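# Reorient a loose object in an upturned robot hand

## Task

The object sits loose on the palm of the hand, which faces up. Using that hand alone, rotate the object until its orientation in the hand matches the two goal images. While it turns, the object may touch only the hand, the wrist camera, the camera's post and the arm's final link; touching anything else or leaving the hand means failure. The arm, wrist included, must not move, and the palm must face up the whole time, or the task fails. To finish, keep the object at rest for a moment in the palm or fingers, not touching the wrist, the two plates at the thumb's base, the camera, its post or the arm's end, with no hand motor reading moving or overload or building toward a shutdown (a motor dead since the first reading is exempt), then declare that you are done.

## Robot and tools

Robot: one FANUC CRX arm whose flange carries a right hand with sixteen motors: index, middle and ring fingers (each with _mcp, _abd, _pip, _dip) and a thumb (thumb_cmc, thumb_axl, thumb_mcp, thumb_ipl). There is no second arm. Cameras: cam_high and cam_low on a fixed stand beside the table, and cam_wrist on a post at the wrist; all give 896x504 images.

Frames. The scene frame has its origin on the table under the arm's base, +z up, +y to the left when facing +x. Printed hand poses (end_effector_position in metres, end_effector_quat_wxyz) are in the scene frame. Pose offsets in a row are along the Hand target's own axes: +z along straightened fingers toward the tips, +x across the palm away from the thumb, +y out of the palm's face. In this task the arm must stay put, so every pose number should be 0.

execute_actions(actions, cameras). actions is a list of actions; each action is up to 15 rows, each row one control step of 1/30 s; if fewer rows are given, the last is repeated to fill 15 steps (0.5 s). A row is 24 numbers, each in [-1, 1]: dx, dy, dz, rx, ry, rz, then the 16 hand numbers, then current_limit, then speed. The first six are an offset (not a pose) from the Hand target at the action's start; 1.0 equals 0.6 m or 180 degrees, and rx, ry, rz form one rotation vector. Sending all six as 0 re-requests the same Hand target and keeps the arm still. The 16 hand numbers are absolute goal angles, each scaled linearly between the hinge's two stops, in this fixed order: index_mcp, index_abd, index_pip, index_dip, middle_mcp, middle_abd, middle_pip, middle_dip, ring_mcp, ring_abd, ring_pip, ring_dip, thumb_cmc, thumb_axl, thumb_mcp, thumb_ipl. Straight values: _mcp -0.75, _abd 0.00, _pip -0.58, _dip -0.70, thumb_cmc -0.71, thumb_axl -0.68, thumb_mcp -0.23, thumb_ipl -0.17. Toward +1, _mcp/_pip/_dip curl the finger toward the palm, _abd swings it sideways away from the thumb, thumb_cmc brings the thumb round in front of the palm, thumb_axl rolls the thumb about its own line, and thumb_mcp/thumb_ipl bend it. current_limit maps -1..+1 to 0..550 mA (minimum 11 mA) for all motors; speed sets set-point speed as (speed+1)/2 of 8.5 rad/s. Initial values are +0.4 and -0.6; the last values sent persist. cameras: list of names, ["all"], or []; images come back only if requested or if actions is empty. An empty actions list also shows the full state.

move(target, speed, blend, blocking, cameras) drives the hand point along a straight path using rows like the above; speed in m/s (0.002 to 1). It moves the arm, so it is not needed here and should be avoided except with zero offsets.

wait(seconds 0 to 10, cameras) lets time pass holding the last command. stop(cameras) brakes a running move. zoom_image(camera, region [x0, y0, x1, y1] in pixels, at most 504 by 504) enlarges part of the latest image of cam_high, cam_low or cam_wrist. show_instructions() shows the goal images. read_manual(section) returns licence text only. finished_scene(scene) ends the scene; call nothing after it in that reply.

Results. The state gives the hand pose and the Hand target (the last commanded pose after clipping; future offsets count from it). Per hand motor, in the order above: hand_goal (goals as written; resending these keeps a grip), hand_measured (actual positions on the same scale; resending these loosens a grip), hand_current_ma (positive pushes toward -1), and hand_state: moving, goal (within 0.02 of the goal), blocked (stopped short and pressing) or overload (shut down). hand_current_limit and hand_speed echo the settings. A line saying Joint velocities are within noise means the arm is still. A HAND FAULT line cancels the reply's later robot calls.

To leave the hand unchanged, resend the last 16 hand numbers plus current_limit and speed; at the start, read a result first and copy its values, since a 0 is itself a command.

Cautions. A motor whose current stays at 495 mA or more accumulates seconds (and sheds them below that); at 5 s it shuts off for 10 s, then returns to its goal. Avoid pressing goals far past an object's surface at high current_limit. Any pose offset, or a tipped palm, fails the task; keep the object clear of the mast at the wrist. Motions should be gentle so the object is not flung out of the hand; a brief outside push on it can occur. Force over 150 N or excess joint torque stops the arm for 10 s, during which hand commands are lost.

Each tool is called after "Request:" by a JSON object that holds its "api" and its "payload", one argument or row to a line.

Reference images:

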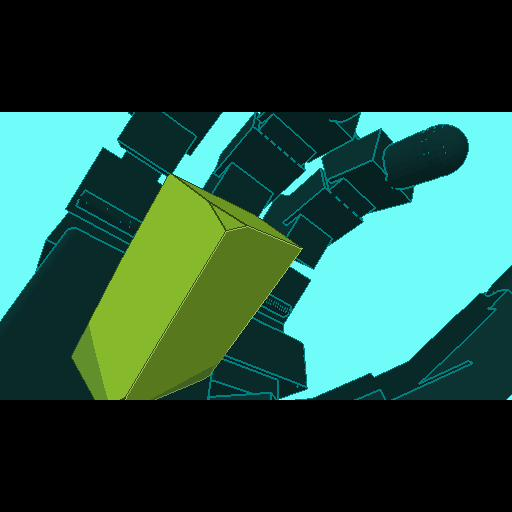

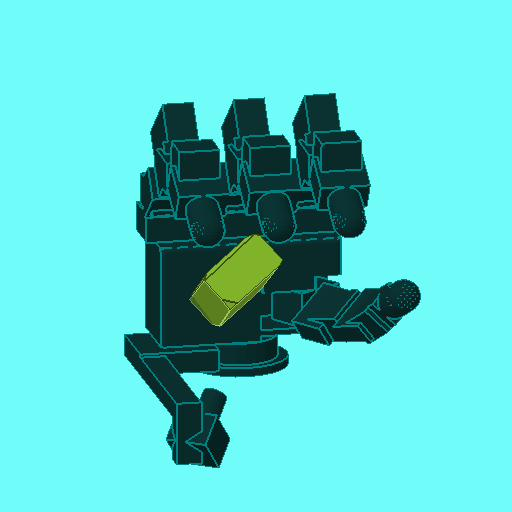

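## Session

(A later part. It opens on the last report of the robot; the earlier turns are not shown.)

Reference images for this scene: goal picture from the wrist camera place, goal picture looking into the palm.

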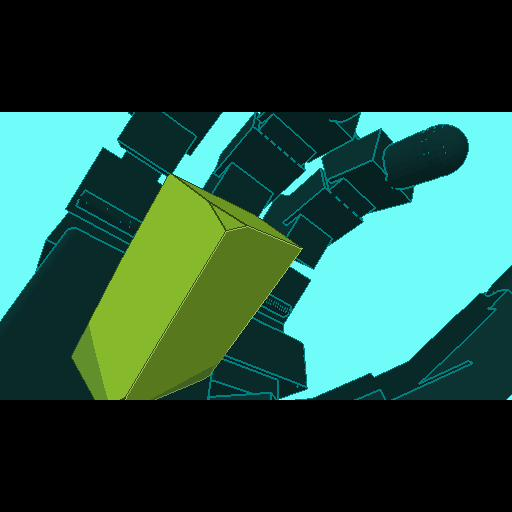

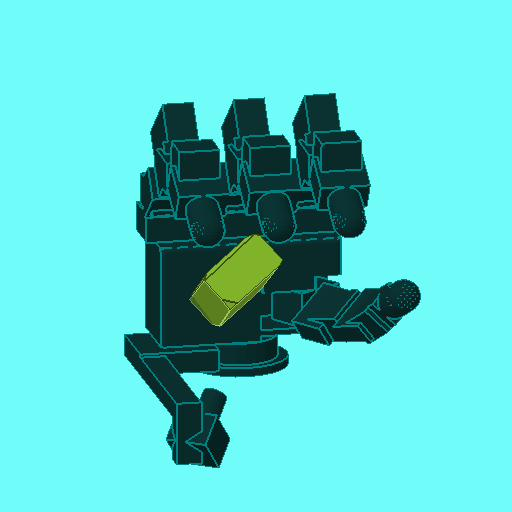

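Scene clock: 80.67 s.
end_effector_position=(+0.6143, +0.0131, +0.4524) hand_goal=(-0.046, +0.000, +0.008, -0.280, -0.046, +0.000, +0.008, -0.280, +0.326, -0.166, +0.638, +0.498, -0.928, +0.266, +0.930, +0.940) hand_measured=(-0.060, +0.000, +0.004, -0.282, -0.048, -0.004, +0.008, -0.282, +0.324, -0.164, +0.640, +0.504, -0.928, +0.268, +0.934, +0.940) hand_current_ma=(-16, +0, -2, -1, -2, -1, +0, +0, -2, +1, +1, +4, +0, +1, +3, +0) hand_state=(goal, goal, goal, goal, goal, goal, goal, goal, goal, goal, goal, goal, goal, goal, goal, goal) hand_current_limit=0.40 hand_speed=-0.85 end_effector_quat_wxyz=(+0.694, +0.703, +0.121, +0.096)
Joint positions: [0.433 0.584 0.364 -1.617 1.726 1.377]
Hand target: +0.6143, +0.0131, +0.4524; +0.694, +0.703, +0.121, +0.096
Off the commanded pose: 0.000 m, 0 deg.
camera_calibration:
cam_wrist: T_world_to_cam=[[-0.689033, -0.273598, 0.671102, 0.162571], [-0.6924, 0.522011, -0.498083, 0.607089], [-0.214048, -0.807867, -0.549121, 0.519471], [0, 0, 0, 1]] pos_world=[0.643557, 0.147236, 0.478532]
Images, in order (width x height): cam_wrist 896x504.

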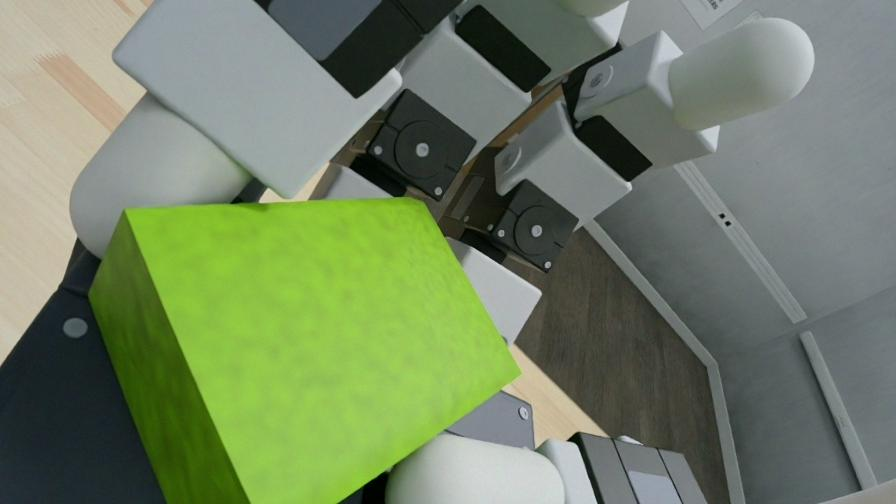

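Request:
{"api": "execute_actions", "payload": {
  "actions": [
    [[0,0,0,0,0,0,-0.046,0.0,0.008,-0.280,-0.046,0.0,0.008,-0.280,0.3753,-0.2,0.6482,0.3493,-1.0,0.1749,0.9067,0.9686,0.4,-0.85]],
    [[0,0,0,0,0,0,-0.046,0.0,0.008,-0.280,-0.046,0.0,0.008,-0.280,0.4041,-0.2,0.6803,0.1899,-1.0,0.0503,0.8663,0.9773,0.4,-0.85]]
  ],
  "cameras": ["cam_wrist"]
}}

Scene clock: 82.23 s.
end_effector_position=(+0.6143, +0.0131, +0.4524) hand_goal=(-0.046, +0.000, +0.008, -0.280, -0.046, +0.000, +0.008, -0.280, +0.404, -0.200, +0.680, +0.190, -1.000, +0.050, +0.866, +0.978) hand_measured=(-0.060, +0.000, +0.004, -0.282, -0.048, -0.004, +0.008, -0.282, +0.388, -0.198, +0.678, +0.194, -1.000, +0.072, +0.852, +0.978) hand_current_ma=(-16, +0, -2, -1, -2, -1, +0, +0, -21, +1, -1, +2, +0, +41, -22, +0) hand_state=(goal, goal, goal, goal, goal, goal, goal, goal, goal, goal, goal, goal, goal, blocked, goal, goal) hand_current_limit=0.40 hand_speed=-0.85 end_effector_quat_wxyz=(+0.694, +0.703, +0.121, +0.096)
Joint positions: [0.433 0.584 0.364 -1.617 1.726 1.377]
Hand target: +0.6143, +0.0131, +0.4524; +0.694, +0.703, +0.121, +0.096
Off the commanded pose: 0.000 m, 0 deg.
camera_calibration:
cam_wrist: T_world_to_cam=[[-0.689033, -0.273598, 0.671102, 0.162571], [-0.6924, 0.522011, -0.498083, 0.607089], [-0.214048, -0.807867, -0.549121, 0.519471], [0, 0, 0, 1]] pos_world=[0.643557, 0.147236, 0.478532]
Images, in order (width x height): cam_wrist 896x504.

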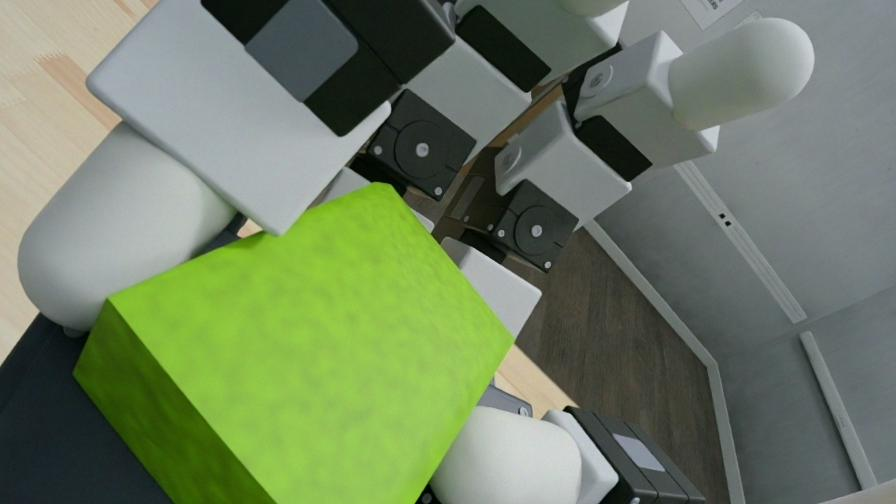

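Request:
{"api": "execute_actions", "payload": {
  "actions": [
    [[0,0,0,0,0,0,-0.046,0.0,0.008,-0.280,-0.046,0.0,0.008,-0.280,0.4315,-0.15,0.7328,0.0014,-1.0,-0.0491,0.8303,0.9719,0.4,-0.85]]
  ],
  "cameras": ["cam_wrist"]
}}

Scene clock: 84.23 s.
end_effector_position=(+0.6143, +0.0131, +0.4524) hand_goal=(-0.046, +0.000, +0.008, -0.280, -0.046, +0.000, +0.008, -0.280, +0.432, -0.150, +0.732, +0.002, -1.000, -0.050, +0.830, +0.972) hand_measured=(-0.060, +0.000, +0.004, -0.282, -0.048, -0.004, +0.008, -0.282, +0.406, -0.150, +0.730, +0.006, -1.000, +0.018, +0.828, +0.978) hand_current_ma=(-16, +0, -2, -1, -2, -1, +0, +0, -40, +0, -1, +3, +0, +208, -2, +5) hand_state=(goal, goal, goal, goal, goal, goal, goal, goal, blocked, goal, goal, goal, goal, blocked, goal, goal) hand_current_limit=0.40 hand_speed=-0.85 end_effector_quat_wxyz=(+0.694, +0.703, +0.121, +0.096)
Joint positions: [0.433 0.584 0.364 -1.617 1.726 1.377]
Hand target: +0.6143, +0.0131, +0.4524; +0.694, +0.703, +0.121, +0.096
Off the commanded pose: 0.000 m, 0 deg.
camera_calibration:
cam_wrist: T_world_to_cam=[[-0.689033, -0.273598, 0.671102, 0.162571], [-0.6924, 0.522011, -0.498083, 0.607089], [-0.214048, -0.807867, -0.549121, 0.519471], [0, 0, 0, 1]] pos_world=[0.643557, 0.147236, 0.478532]
Images, in order (width x height): cam_wrist 896x504.

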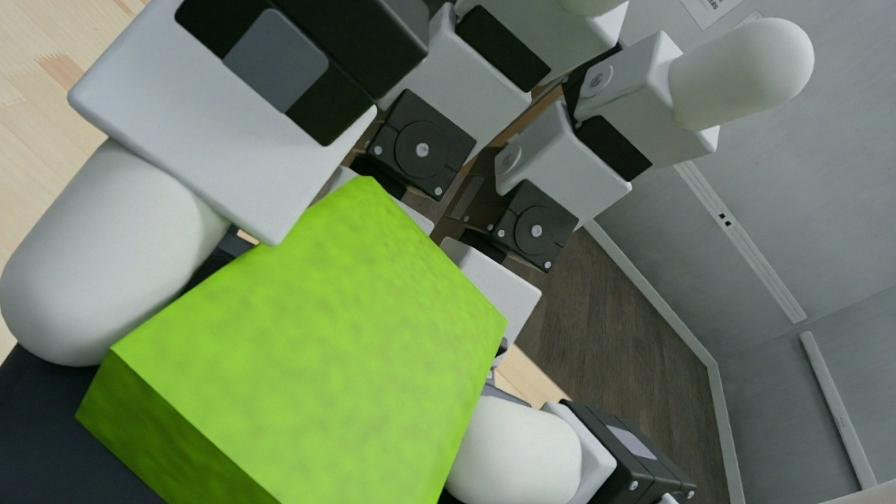

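Request:
{"api": "execute_actions", "payload": {
  "actions": [
    [[0,0,0,0,0,0,-0.046,0.0,0.008,-0.280,-0.046,0.0,0.008,-0.280,0.4479,0.0,0.7737,-0.2101,-1.0,-0.1246,0.8146,0.9341,0.4,-0.85]]
  ],
  "cameras": ["cam_wrist"]
}}

Scene clock: 86.90 s.
end_effector_position=(+0.6143, +0.0131, +0.4524) hand_goal=(-0.046, +0.000, +0.008, -0.280, -0.046, +0.000, +0.008, -0.280, +0.448, +0.000, +0.774, -0.210, -1.000, -0.124, +0.814, +0.934) hand_measured=(-0.060, +0.000, +0.004, -0.282, -0.048, -0.004, +0.008, -0.282, +0.432, +0.000, +0.772, -0.206, -1.000, -0.012, +0.814, +0.958) hand_current_ma=(-16, +0, -2, -1, -2, -1, +0, +0, -22, +0, -1, +2, +0, +385, +0, +49) hand_state=(goal, goal, goal, goal, goal, goal, goal, goal, goal, goal, goal, goal, goal, blocked, goal, blocked) hand_current_limit=0.40 hand_speed=-0.85 end_effector_quat_wxyz=(+0.694, +0.703, +0.121, +0.096)
Joint positions: [0.433 0.584 0.364 -1.617 1.726 1.377]
Hand target: +0.6143, +0.0131, +0.4524; +0.694, +0.703, +0.121, +0.096
Off the commanded pose: 0.000 m, 0 deg.
camera_calibration:
cam_wrist: T_world_to_cam=[[-0.689033, -0.273598, 0.671102, 0.162571], [-0.6924, 0.522011, -0.498083, 0.607089], [-0.214048, -0.807867, -0.549121, 0.519471], [0, 0, 0, 1]] pos_world=[0.643557, 0.147236, 0.478532]
Images, in order (width x height): cam_wrist 896x504.

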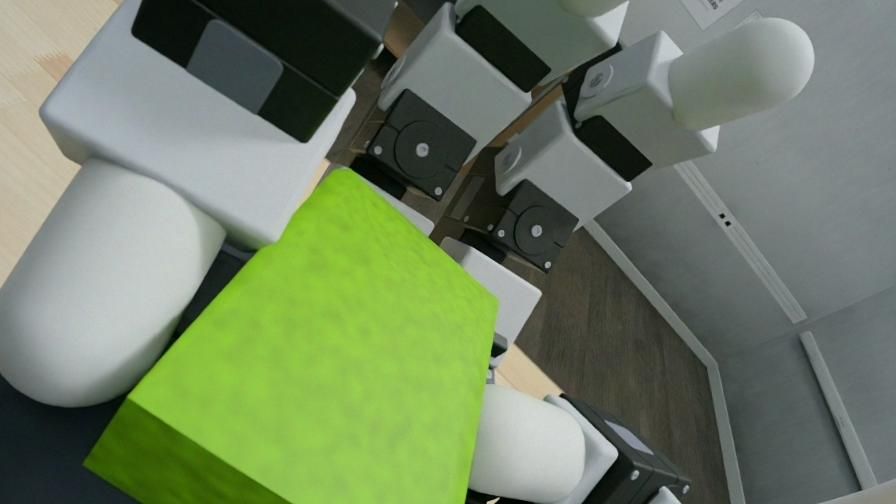

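Request:
{"api": "execute_actions", "payload": {
  "actions": [
    [[0,0,0,0,0,0,0.0685,-0.4167,0.6409,0.5507,-0.046,0.0,0.008,-0.280,0.4479,0.0,0.7737,-0.2101,-1.0,0.15,0.6,0.75,0.4,-0.7]],
    [[0,0,0,0,0,0,0.0685,-0.4167,0.6409,0.5507,-0.046,0.0,0.008,-0.280,0.4479,0.0,0.7737,-0.2101,-1.0,0.4012,0.1124,0.1568,0.4,-0.7]],
    [[0,0,0,0,0,0,0.3329,-0.4167,0.6409,0.5507,-0.046,0.0,0.008,-0.280,0.4479,0.0,0.7737,-0.2101,-1.0,0.4012,0.1124,0.1568,0.4,-0.7]]
  ],
  "cameras": ["cam_wrist"]
}}

Scene clock: 93.10 s.
end_effector_position=(+0.6143, +0.0131, +0.4524) hand_goal=(+0.332, -0.416, +0.640, +0.550, -0.046, +0.000, +0.008, -0.280, +0.448, +0.000, +0.774, -0.210, -1.000, +0.402, +0.112, +0.156) hand_measured=(+0.328, -0.414, +0.640, +0.548, -0.050, -0.004, +0.008, -0.282, +0.446, +0.000, +0.774, -0.206, -1.000, +0.400, +0.110, +0.158) hand_current_ma=(-2, +1, +0, -1, -2, -1, +0, +0, -1, +0, +0, +2, +0, -1, -1, +1) hand_state=(goal, goal, goal, goal, goal, goal, goal, goal, goal, goal, goal, goal, goal, goal, goal, goal) hand_current_limit=0.40 hand_speed=-0.70 end_effector_quat_wxyz=(+0.694, +0.703, +0.121, +0.096)
Joint positions: [0.433 0.584 0.364 -1.617 1.726 1.377]
Hand target: +0.6143, +0.0131, +0.4524; +0.694, +0.703, +0.121, +0.096
Off the commanded pose: 0.000 m, 0 deg.
camera_calibration:
cam_wrist: T_world_to_cam=[[-0.689033, -0.273598, 0.671102, 0.162571], [-0.6924, 0.522011, -0.498083, 0.607089], [-0.214048, -0.807867, -0.549121, 0.519471], [0, 0, 0, 1]] pos_world=[0.643557, 0.147236, 0.478532]
Images, in order (width x height): cam_wrist 896x504.

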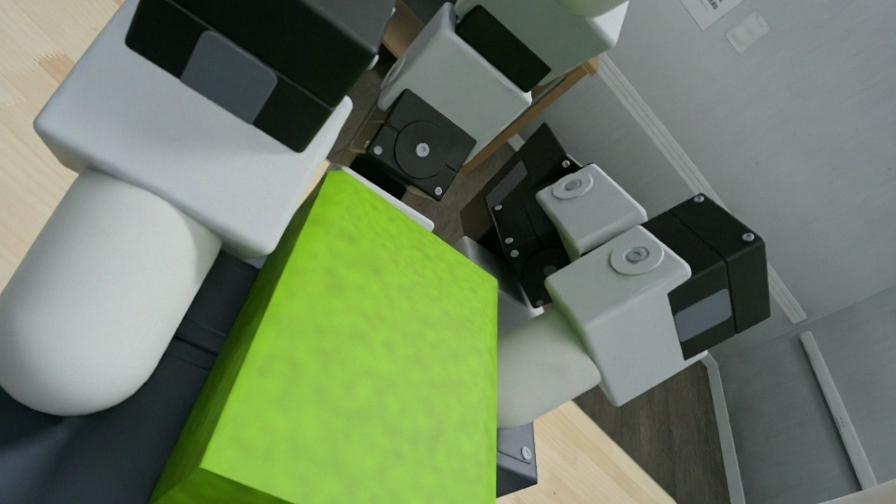

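Request:
{"api": "zoom_image", "payload": {
  "camera": "cam_wrist",
  "region": [130, 140, 510, 504]
}}

Scaled by 1.326 from the camera's 896x504 image, which has a finer 1280x720 frame.

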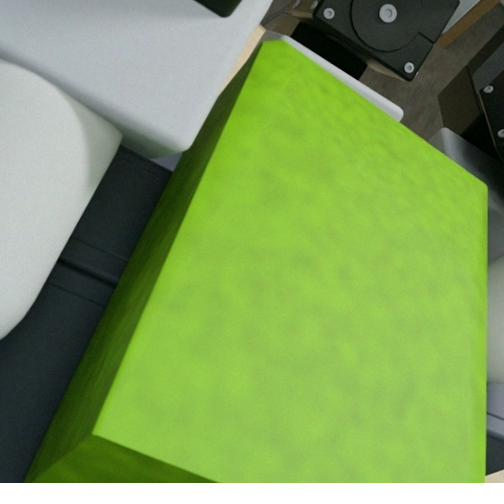

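Request:
{"api": "execute_actions", "payload": {
  "actions": [
    [[0,0,0,0,0,0,0.2849,-0.6667,0.7854,0.4362,-0.046,0.0,0.008,-0.280,0.3589,0.4167,0.6964,0.3159,-1.0,0.4012,0.1124,0.1568,0.4,-0.78]],
    [[0,0,0,0,0,0,0.3,-0.7833,0.8394,0.371,-0.046,0.0,0.008,-0.280,0.3411,0.55,0.7606,0.2594,-1.0,0.4012,0.1124,0.1568,0.3,-0.85]]
  ],
  "cameras": ["cam_wrist"]
}}

Scene clock: 95.87 s.
end_effector_position=(+0.6143, +0.0131, +0.4524) hand_goal=(+0.300, -0.784, +0.840, +0.370, -0.046, +0.000, +0.008, -0.280, +0.342, +0.550, +0.760, +0.260, -1.000, +0.402, +0.112, +0.156) hand_measured=(+0.286, -0.690, +0.808, +0.412, -0.050, -0.004, +0.008, -0.282, +0.356, +0.492, +0.686, +0.182, -1.000, +0.400, +0.110, +0.158) hand_current_ma=(-15, +205, -52, +74, -2, -1, +0, +0, +18, -102, -176, -193, +0, -1, -1, +1) hand_state=(goal, blocked, blocked, blocked, goal, goal, goal, goal, goal, blocked, blocked, blocked, goal, goal, goal, goal) hand_current_limit=0.30 hand_speed=-0.85 end_effector_quat_wxyz=(+0.694, +0.703, +0.121, +0.096)
Joint positions: [0.433 0.584 0.364 -1.617 1.726 1.377]
Hand target: +0.6143, +0.0131, +0.4524; +0.694, +0.703, +0.121, +0.096
Off the commanded pose: 0.000 m, 0 deg.
camera_calibration:
cam_wrist: T_world_to_cam=[[-0.689033, -0.273598, 0.671102, 0.162571], [-0.6924, 0.522011, -0.498083, 0.607089], [-0.214048, -0.807867, -0.549121, 0.519471], [0, 0, 0, 1]] pos_world=[0.643557, 0.147236, 0.478532]
Images, in order (width x height): cam_wrist 896x504.

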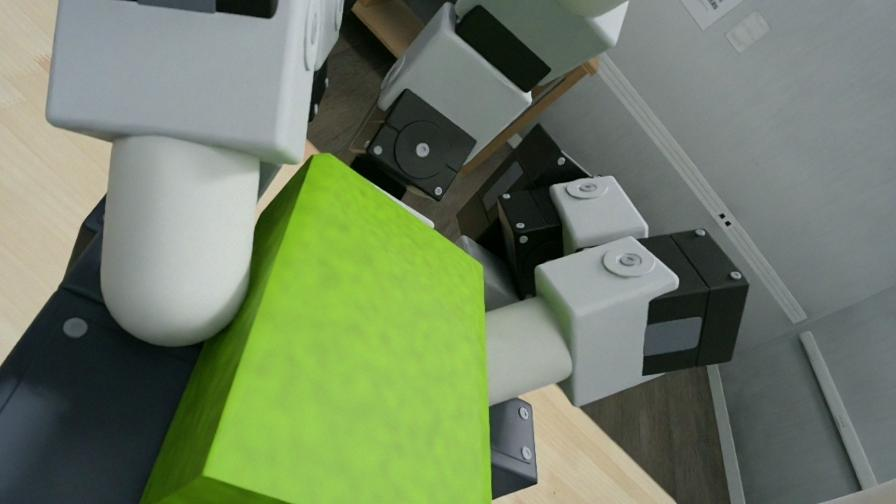

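Request:
{"api": "execute_actions", "payload": {
  "actions": [
    [[0,0,0,0,0,0,0.2068,-0.7833,0.908,0.4188,-0.046,0.0,0.008,-0.280,0.3425,0.6333,0.8584,-0.0449,-1.0,0.4012,0.1124,0.1568,0.3,-0.85]],
    [[0,0,0,0,0,0,0.1548,-0.8333,0.9606,0.4507,-0.046,0.0,0.008,-0.280,0.363,0.75,0.9766,-0.2855,-1.0,0.4012,0.1124,0.1568,0.3,-0.85]]
  ],
  "cameras": ["cam_wrist"]
}}

Scene clock: 116.30 s.
end_effector_position=(+0.6143, +0.0131, +0.4524) hand_goal=(+0.154, -0.834, +0.960, +0.450, -0.046, +0.000, +0.008, -0.280, +0.362, +0.750, +0.976, -0.286, -1.000, +0.402, +0.112, +0.156) hand_measured=(+0.146, -0.782, +0.956, +0.468, -0.050, -0.004, +0.008, -0.282, +0.360, +0.750, +0.892, -0.296, -1.000, +0.400, +0.110, +0.158) hand_current_ma=(-7, +83, -3, +22, -2, -1, +0, +0, -1, +0, -211, -8, +0, -1, -1, +1) hand_state=(goal, blocked, goal, goal, goal, goal, goal, goal, goal, goal, blocked, goal, goal, goal, goal, goal) hand_current_limit=0.30 hand_speed=-0.85 end_effector_quat_wxyz=(+0.694, +0.703, +0.121, +0.096)
Joint positions: [0.433 0.584 0.364 -1.617 1.726 1.377]
Hand target: +0.6143, +0.0131, +0.4524; +0.694, +0.703, +0.121, +0.096
Off the commanded pose: 0.000 m, 0 deg.
camera_calibration:
cam_wrist: T_world_to_cam=[[-0.689033, -0.273598, 0.671102, 0.162571], [-0.6924, 0.522011, -0.498083, 0.607089], [-0.214048, -0.807867, -0.549121, 0.519471], [0, 0, 0, 1]] pos_world=[0.643557, 0.147236, 0.478532]
Images, in order (width x height): cam_wrist 896x504.

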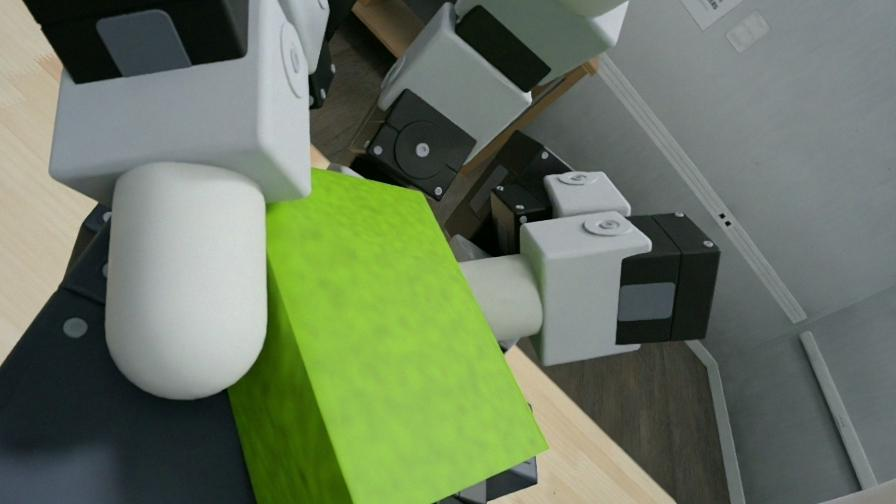

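Request:
{"api": "execute_actions", "payload": {
  "actions": [
    [[0,0,0,0,0,0,0.0137,-0.4167,0.8102,0.1739,-0.046,0.0,0.008,-0.280,0.2055,0.5,0.854,-0.2957,-1.0,0.521,0.4494,0.4811,0.4,-0.75]],
    [[0,0,0,0,0,0,-0.046,0.0,0.008,-0.280,-0.411,-0.6667,0.8321,-0.2609,-0.2055,0.4667,0.6891,-0.1159,-0.8571,0.6647,0.8584,0.9816,0.4,-0.7]],
    [[0,0,0,0,0,0,-0.046,0.0,0.008,-0.280,-0.411,-0.6667,0.8321,-0.2609,-0.2055,0.4667,0.6891,-0.1159,-0.8571,0.6647,0.8584,0.9816,0.4,-0.7]],
    [[0,0,0,0,0,0,-0.046,0.0,0.008,-0.280,-0.411,-0.6667,0.8321,0.8203,-0.2055,0.4667,0.6891,0.8406,-0.8571,0.6647,0.8584,0.9816,0.4,-0.7]],
    [[0,0,0,0,0,0,-0.046,0.0,0.008,-0.280,-0.411,-0.6667,0.8321,0.8203,-0.2055,0.4667,0.6891,0.8406,-0.8571,0.6647,0.8584,0.9816,0.4,-0.7]]
  ],
  "cameras": ["cam_wrist"]
}}

Scene clock: 129.43 s.
end_effector_position=(+0.6143, +0.0131, +0.4524) hand_goal=(-0.046, +0.000, +0.008, -0.280, -0.412, -0.666, +0.832, +0.820, -0.206, +0.466, +0.690, +0.840, -0.858, +0.664, +0.858, +0.982) hand_measured=(-0.010, -0.016, +0.042, -0.278, -0.456, -0.606, +0.808, +0.818, -0.242, +0.476, +0.656, +0.840, -0.866, +0.664, +0.856, +0.980) hand_current_ma=(+68, -15, +56, +1, -90, +104, -35, -1, -66, +7, -54, +0, -7, +0, -1, -1) hand_state=(blocked, goal, blocked, goal, blocked, blocked, blocked, goal, blocked, goal, blocked, goal, goal, goal, goal, goal) hand_current_limit=0.40 hand_speed=-0.70 end_effector_quat_wxyz=(+0.694, +0.703, +0.121, +0.096)
Joint positions: [0.433 0.584 0.364 -1.617 1.726 1.377]
Hand target: +0.6143, +0.0131, +0.4524; +0.694, +0.703, +0.121, +0.096
Off the commanded pose: 0.000 m, 0 deg.
camera_calibration:
cam_wrist: T_world_to_cam=[[-0.689033, -0.273598, 0.671102, 0.162571], [-0.6924, 0.522011, -0.498083, 0.607089], [-0.214048, -0.807867, -0.549121, 0.519471], [0, 0, 0, 1]] pos_world=[0.643557, 0.147236, 0.478532]
Images, in order (width x height): cam_wrist 896x504.

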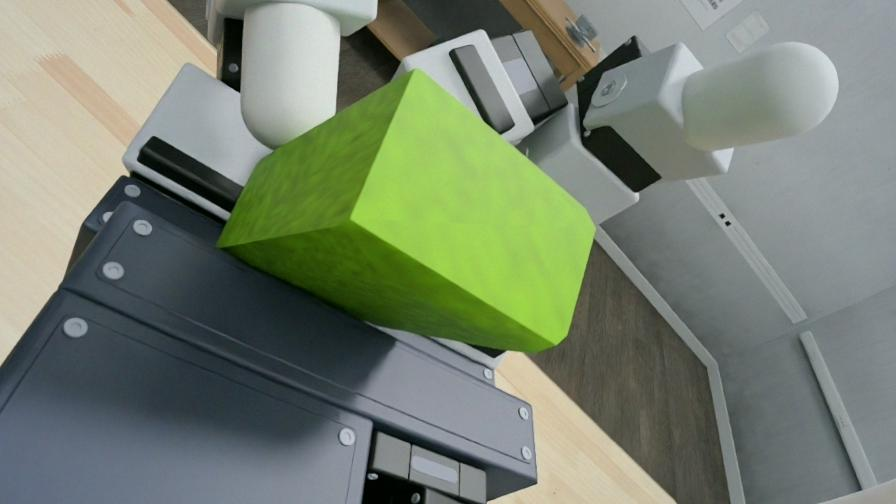

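Request:
{"api": "zoom_image", "payload": {
  "camera": "cam_wrist",
  "region": [200, 40, 640, 380]
}}

Request:
{"api": "zoom_image", "payload": {
  "camera": "cam_low",
  "region": [420, 10, 600, 140]
}}

Request:
{"api": "zoom_image", "payload": {
  "camera": "cam_high",
  "region": [430, 50, 560, 180]
}}

Scaled by 1.145 from the camera's 896x504 image, which has a finer 1280x720 frame.

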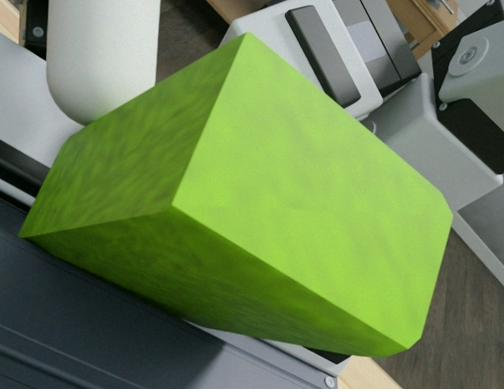

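This scene's latest camera images include none from cam_low. They are from: cam_wrist. cam_low's image comes with the result of a call that names it in "cameras".

This scene's latest camera images include none from cam_high. They are from: cam_wrist. cam_high's image comes with the result of a call that names it in "cameras".

Request:
{"api": "zoom_image", "payload": {
  "camera": "cam_wrist",
  "region": [500, 160, 640, 380]
}}

Request:
{"api": "zoom_image", "payload": {
  "camera": "cam_wrist",
  "region": [200, 50, 440, 330]
}}

Scaled by 2.291 from the camera's 896x504 image, which has a finer 1280x720 frame.

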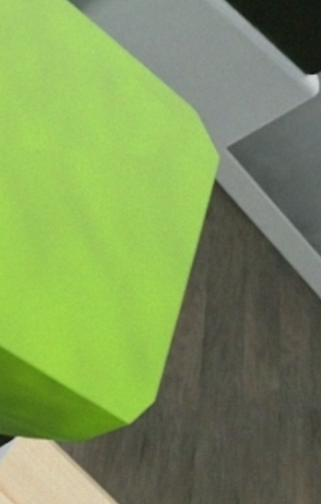

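Scaled by 1.800 from the camera's 896x504 image, which has a finer 1280x720 frame.

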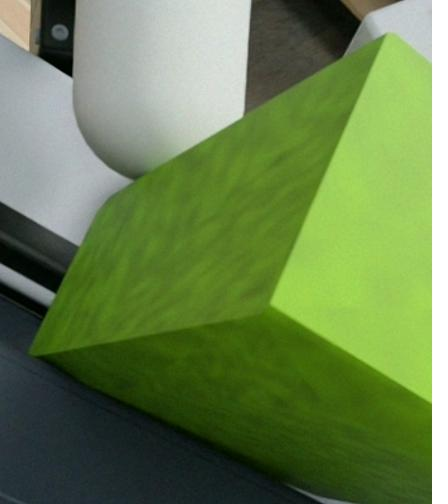

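Request:
{"api": "show_instructions", "payload": {

}}

Reference images for this scene: goal picture from the wrist camera place, goal picture looking into the palm.

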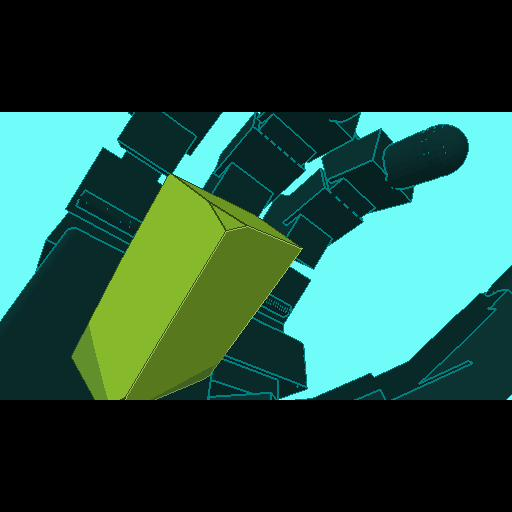

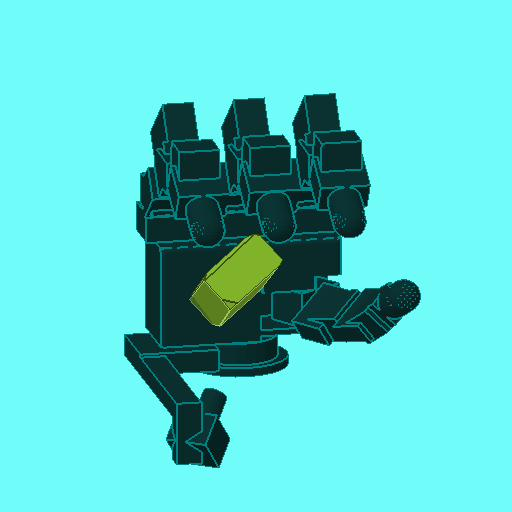

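Request:
{"api": "zoom_image", "payload": {
  "camera": "cam_wrist",
  "region": [205, 110, 325, 270]
}}

Request:
{"api": "zoom_image", "payload": {
  "camera": "cam_wrist",
  "region": [210, 200, 450, 350]
}}

Request:
{"api": "zoom_image", "payload": {
  "camera": "cam_wrist",
  "region": [440, 260, 580, 360]
}}

Scaled by 3.150 from the camera's 896x504 image, which has a finer 1280x720 frame.

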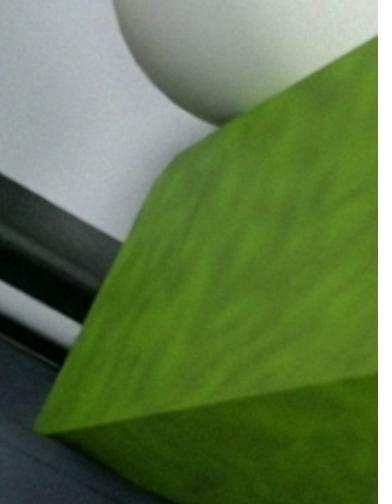

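Scaled by 2.100 from the camera's 896x504 image, which has a finer 1280x720 frame.

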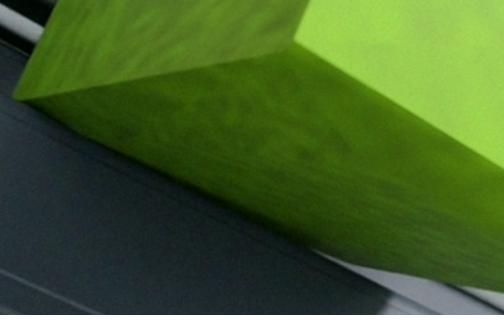

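Scaled by 3.600 from the camera's 896x504 image, which has a finer 1280x720 frame.

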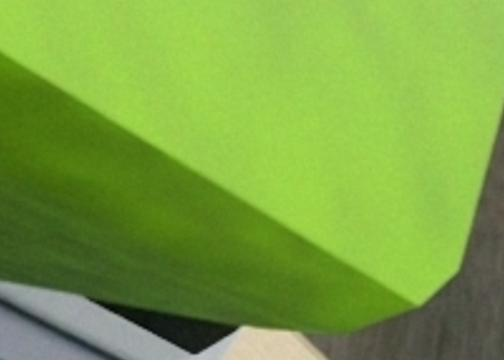

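Request:
{"api": "zoom_image", "payload": {
  "camera": "cam_wrist",
  "region": [210, 205, 390, 335]
}}

Request:
{"api": "zoom_image", "payload": {
  "camera": "cam_wrist",
  "region": [330, 210, 570, 360]
}}

Scaled by 2.800 from the camera's 896x504 image, which has a finer 1280x720 frame.

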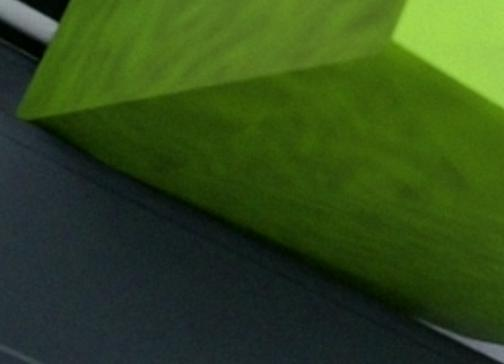

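Scaled by 2.100 from the camera's 896x504 image, which has a finer 1280x720 frame.

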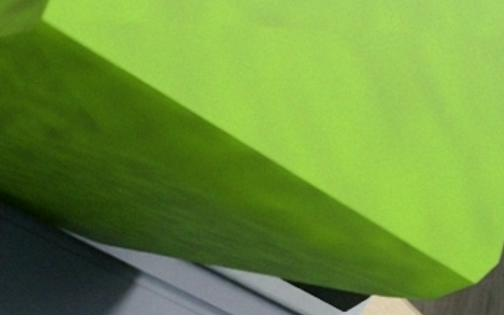

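Request:
{"api": "execute_actions", "payload": {
  "actions": []
}}

Scene clock: 166.23 s.
end_effector_position=(+0.6143, +0.0131, +0.4524) hand_goal=(-0.046, +0.000, +0.008, -0.280, -0.412, -0.666, +0.832, +0.820, -0.206, +0.466, +0.690, +0.840, -0.858, +0.664, +0.858, +0.982) hand_measured=(-0.010, -0.016, +0.042, -0.278, -0.456, -0.606, +0.808, +0.818, -0.242, +0.476, +0.656, +0.840, -0.866, +0.664, +0.856, +0.980) hand_current_ma=(+68, -15, +56, +1, -90, +104, -35, -1, -66, +7, -54, +0, -7, +0, -1, -1) hand_state=(blocked, goal, blocked, goal, blocked, blocked, blocked, goal, blocked, goal, blocked, goal, goal, goal, goal, goal) hand_current_limit=0.40 hand_speed=-0.70 end_effector_quat_wxyz=(+0.694, +0.703, +0.121, +0.096)
Joint positions: [0.433 0.584 0.364 -1.617 1.726 1.377]
Joint velocities: within noise
Hand target: +0.6143, +0.0131, +0.4524; +0.694, +0.703, +0.121, +0.096
Off the commanded pose: 0.000 m, 0 deg.
camera_calibration:
cam_wrist: T_world_to_cam=[[-0.689033, -0.273598, 0.671102, 0.162571], [-0.6924, 0.522011, -0.498083, 0.607089], [-0.214048, -0.807867, -0.549121, 0.519471], [0, 0, 0, 1]] pos_world=[0.643557, 0.147236, 0.478532]

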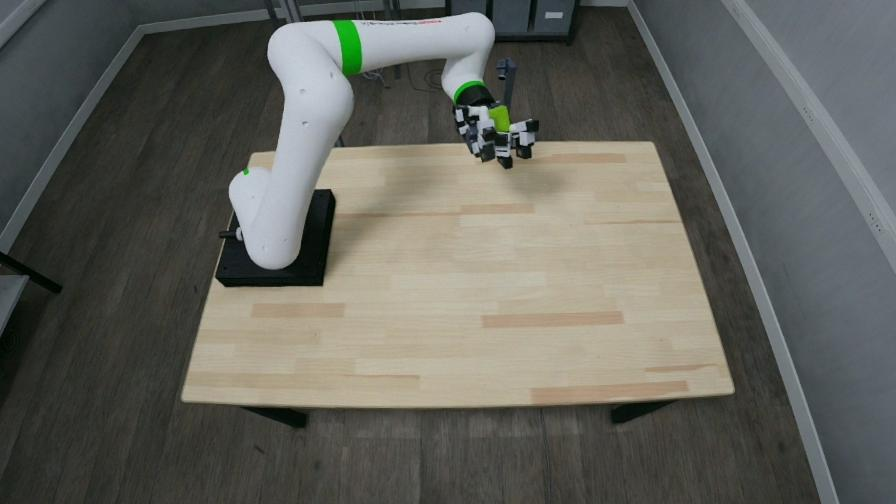

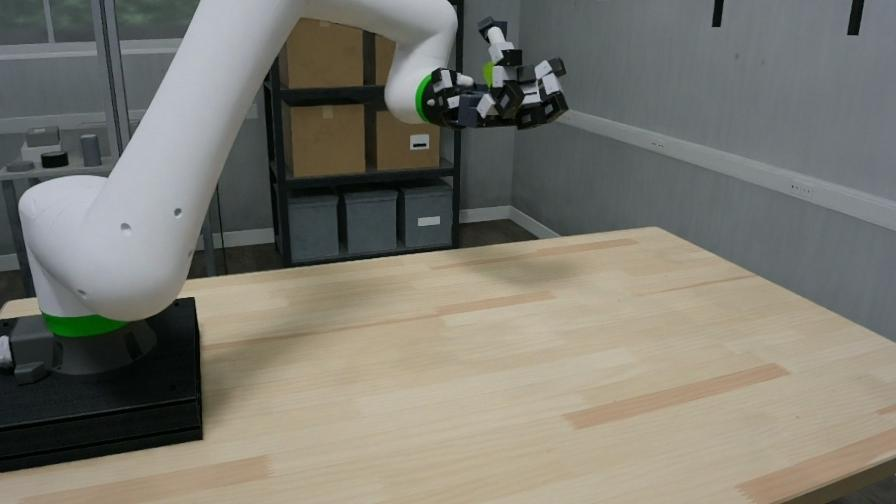

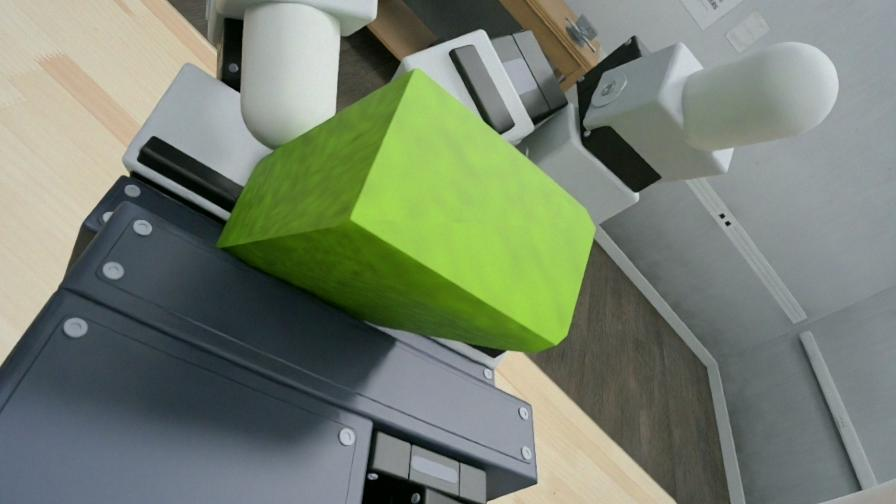

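Request:
{"api": "zoom_image", "payload": {
  "camera": "cam_wrist",
  "region": [200, 50, 620, 370]
}}

Scaled by 1.200 from the camera's 896x504 image, which has a finer 1280x720 frame.

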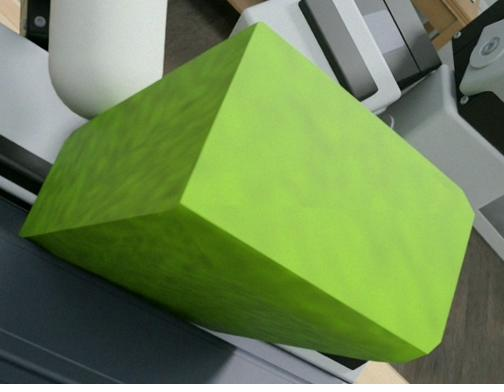

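Request:
{"api": "zoom_image", "payload": {
  "camera": "cam_wrist",
  "region": [480, 170, 640, 370]
}}

Request:
{"api": "zoom_image", "payload": {
  "camera": "cam_wrist",
  "region": [200, 200, 400, 360]
}}

Scaled by 2.520 from the camera's 896x504 image, which has a finer 1280x720 frame.

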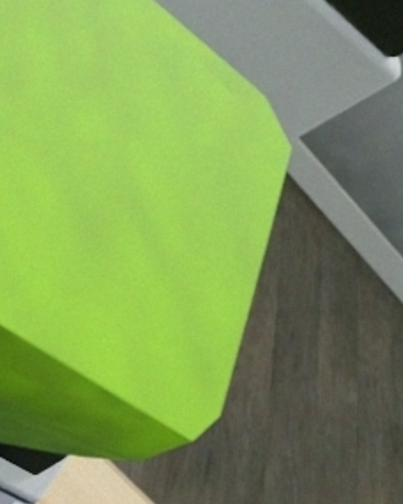

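Scaled by 2.520 from the camera's 896x504 image, which has a finer 1280x720 frame.

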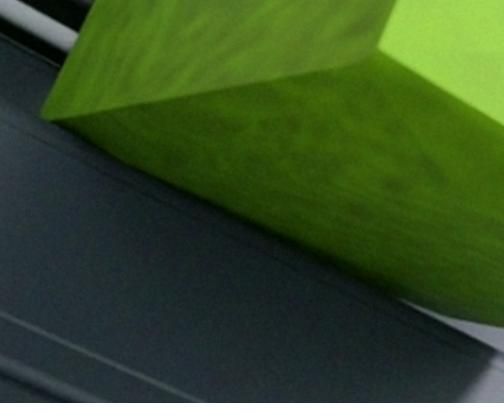

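Request:
{"api": "show_instructions", "payload": {

}}

Reference images for this scene: goal picture from the wrist camera place, goal picture looking into the palm.

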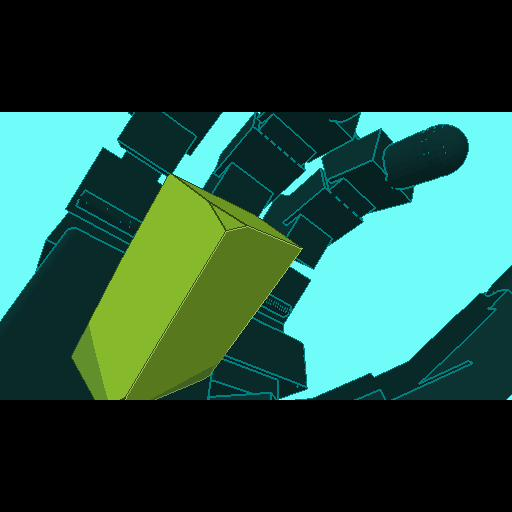

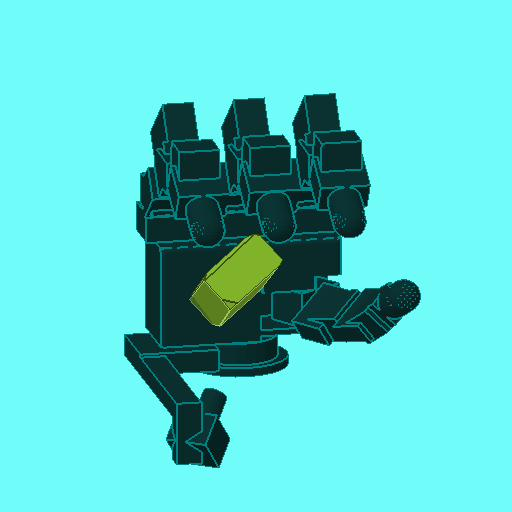

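Request:
{"api": "execute_actions", "payload": {
  "actions": [
    [[0,0,0,0,0,0,-0.046,0.0,0.008,-0.280,-0.411,-0.6667,0.8321,0.8203,-0.2055,0.4667,0.6891,0.8406,-0.1429,0.2419,0.5472,0.9070,0.40,-0.70]]
  ],
  "cameras": ["cam_wrist"]
}}

Scene clock: 216.10 s.
end_effector_position=(+0.6143, +0.0131, +0.4524) hand_goal=(-0.046, +0.000, +0.008, -0.280, -0.412, -0.666, +0.832, +0.820, -0.206, +0.466, +0.690, +0.840, -0.142, +0.242, +0.548, +0.906) hand_measured=(-0.010, -0.016, +0.042, -0.278, -0.456, -0.606, +0.808, +0.818, -0.242, +0.476, +0.656, +0.840, -0.146, +0.244, +0.552, +0.910) hand_current_ma=(+68, -15, +56, +1, -90, +104, -35, -1, -66, +7, -54, +0, -2, +1, +4, +3) hand_state=(blocked, goal, blocked, goal, blocked, blocked, blocked, goal, blocked, goal, blocked, goal, goal, goal, goal, goal) hand_current_limit=0.40 hand_speed=-0.70 end_effector_quat_wxyz=(+0.694, +0.703, +0.121, +0.096)
Joint positions: [0.433 0.584 0.364 -1.617 1.726 1.377]
Hand target: +0.6143, +0.0131, +0.4524; +0.694, +0.703, +0.121, +0.096
Off the commanded pose: 0.000 m, 0 deg.
camera_calibration:
cam_wrist: T_world_to_cam=[[-0.689033, -0.273598, 0.671102, 0.162571], [-0.6924, 0.522011, -0.498083, 0.607089], [-0.214048, -0.807867, -0.549121, 0.519471], [0, 0, 0, 1]] pos_world=[0.643557, 0.147236, 0.478532]
Images, in order (width x height): cam_wrist 896x504.

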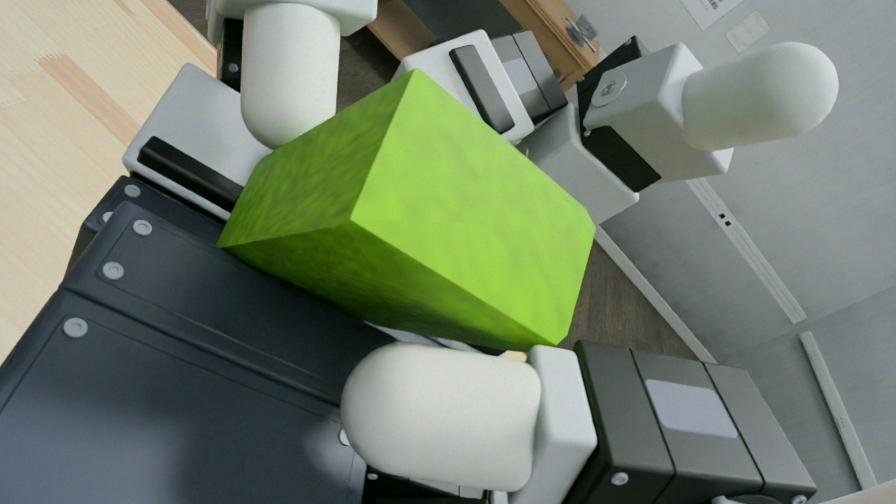

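Request:
{"api": "execute_actions", "payload": {
  "actions": [
    [[0,0,0,0,0,0,-0.046,0.0,0.008,-0.280,-0.0466,0.0,0.2818,0.5928,-0.2055,0.4667,0.6891,0.8406,-0.1429,0.2419,0.5472,0.9070,0.40,-0.70]],
    [[0,0,0,0,0,0,-0.046,0.0,0.008,-0.280,0.1233,0.0,0.5401,0.1580,-0.2055,0.4667,0.6891,0.8406,-0.1429,0.2419,0.5472,0.9070,0.40,-0.85]]
  ],
  "cameras": ["cam_wrist"]
}}

Scene clock: 218.03 s.
end_effector_position=(+0.6143, +0.0131, +0.4524) hand_goal=(-0.046, +0.000, +0.008, -0.280, +0.124, +0.000, +0.540, +0.158, -0.206, +0.466, +0.690, +0.840, -0.142, +0.242, +0.548, +0.906) hand_measured=(-0.050, -0.004, +0.010, -0.278, -0.050, -0.004, +0.484, +0.158, -0.224, +0.468, +0.680, +0.840, -0.150, +0.286, +0.558, +0.928) hand_current_ma=(-2, -1, +1, +1, -385, -2, -113, +0, -24, +0, -10, +0, -7, +108, +13, +42) hand_state=(goal, goal, goal, goal, blocked, goal, blocked, goal, goal, goal, goal, goal, goal, blocked, goal, blocked) hand_current_limit=0.40 hand_speed=-0.85 end_effector_quat_wxyz=(+0.694, +0.703, +0.121, +0.096)
Joint positions: [0.433 0.584 0.364 -1.617 1.726 1.377]
Hand target: +0.6143, +0.0131, +0.4524; +0.694, +0.703, +0.121, +0.096
Off the commanded pose: 0.000 m, 0 deg.
camera_calibration:
cam_wrist: T_world_to_cam=[[-0.689033, -0.273598, 0.671102, 0.162571], [-0.6924, 0.522011, -0.498083, 0.607089], [-0.214048, -0.807867, -0.549121, 0.519471], [0, 0, 0, 1]] pos_world=[0.643557, 0.147236, 0.478532]
Images, in order (width x height): cam_wrist 896x504.

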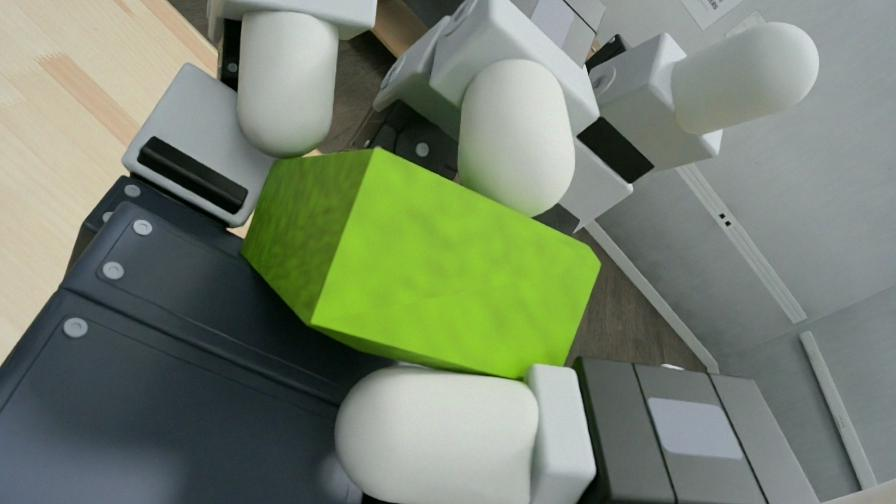

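Request:
{"api": "execute_actions", "payload": {
  "actions": [
    [[0,0,0,0,0,0,-0.046,0.0,0.008,-0.280,0.0411,0.0,0.5401,0.1580,-0.2055,0.4667,0.6891,0.8406,-0.2857,0.3180,0.7073,0.8820,0.40,-0.85]],
    [[0,0,0,0,0,0,-0.046,0.0,0.008,-0.280,0.0411,0.0,0.5401,0.1580,-0.2055,0.4667,0.6891,0.8406,-0.4286,0.3940,0.8674,0.8573,0.40,-0.85]]
  ],
  "cameras": ["cam_wrist"]
}}

Scene clock: 219.97 s.
end_effector_position=(+0.6143, +0.0131, +0.4524) hand_goal=(-0.046, +0.000, +0.008, -0.280, +0.042, +0.000, +0.540, +0.158, -0.206, +0.466, +0.690, +0.840, -0.428, +0.394, +0.868, +0.858) hand_measured=(-0.050, -0.004, +0.010, -0.278, +0.024, +0.000, +0.526, +0.148, -0.224, +0.472, +0.682, +0.840, -0.428, +0.398, +0.866, +0.860) hand_current_ma=(-2, -1, +1, +1, -24, +0, -16, -8, -24, +3, -6, +0, +0, +3, -1, +2) hand_state=(goal, goal, goal, goal, goal, goal, goal, goal, goal, goal, goal, goal, goal, goal, goal, goal) hand_current_limit=0.40 hand_speed=-0.85 end_effector_quat_wxyz=(+0.694, +0.703, +0.121, +0.096)
Joint positions: [0.433 0.584 0.364 -1.617 1.726 1.377]
Hand target: +0.6143, +0.0131, +0.4524; +0.694, +0.703, +0.121, +0.096
Off the commanded pose: 0.000 m, 0 deg.
camera_calibration:
cam_wrist: T_world_to_cam=[[-0.689033, -0.273598, 0.671102, 0.162571], [-0.6924, 0.522011, -0.498083, 0.607089], [-0.214048, -0.807867, -0.549121, 0.519471], [0, 0, 0, 1]] pos_world=[0.643557, 0.147236, 0.478532]
Images, in order (width x height): cam_wrist 896x504.

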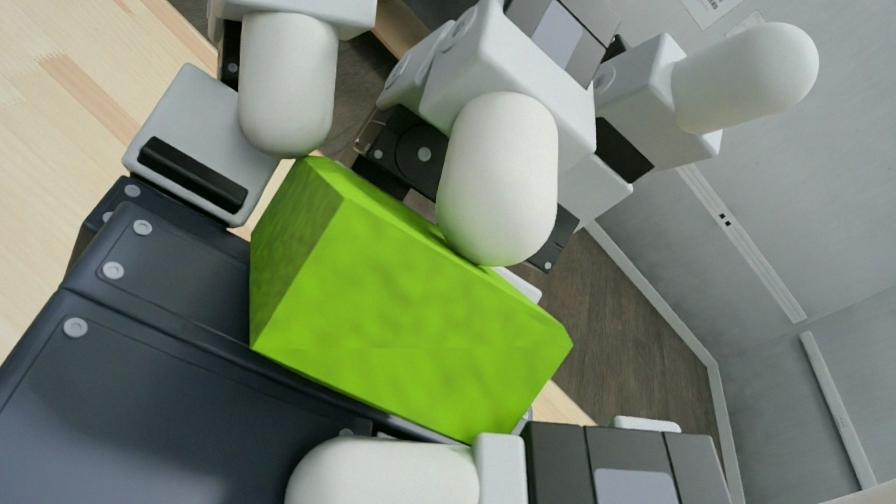

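Request:
{"api": "zoom_image", "payload": {
  "camera": "cam_wrist",
  "region": [230, 140, 600, 460]
}}

Scaled by 1.362 from the camera's 896x504 image, which has a finer 1280x720 frame.

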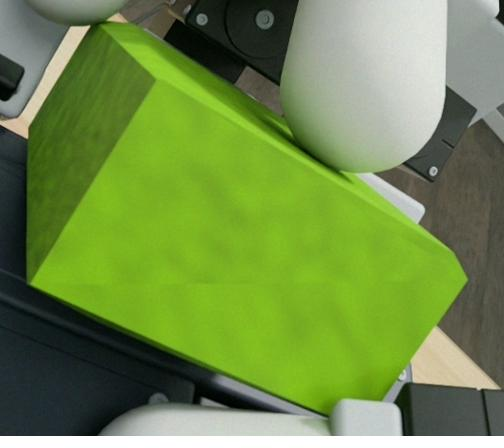

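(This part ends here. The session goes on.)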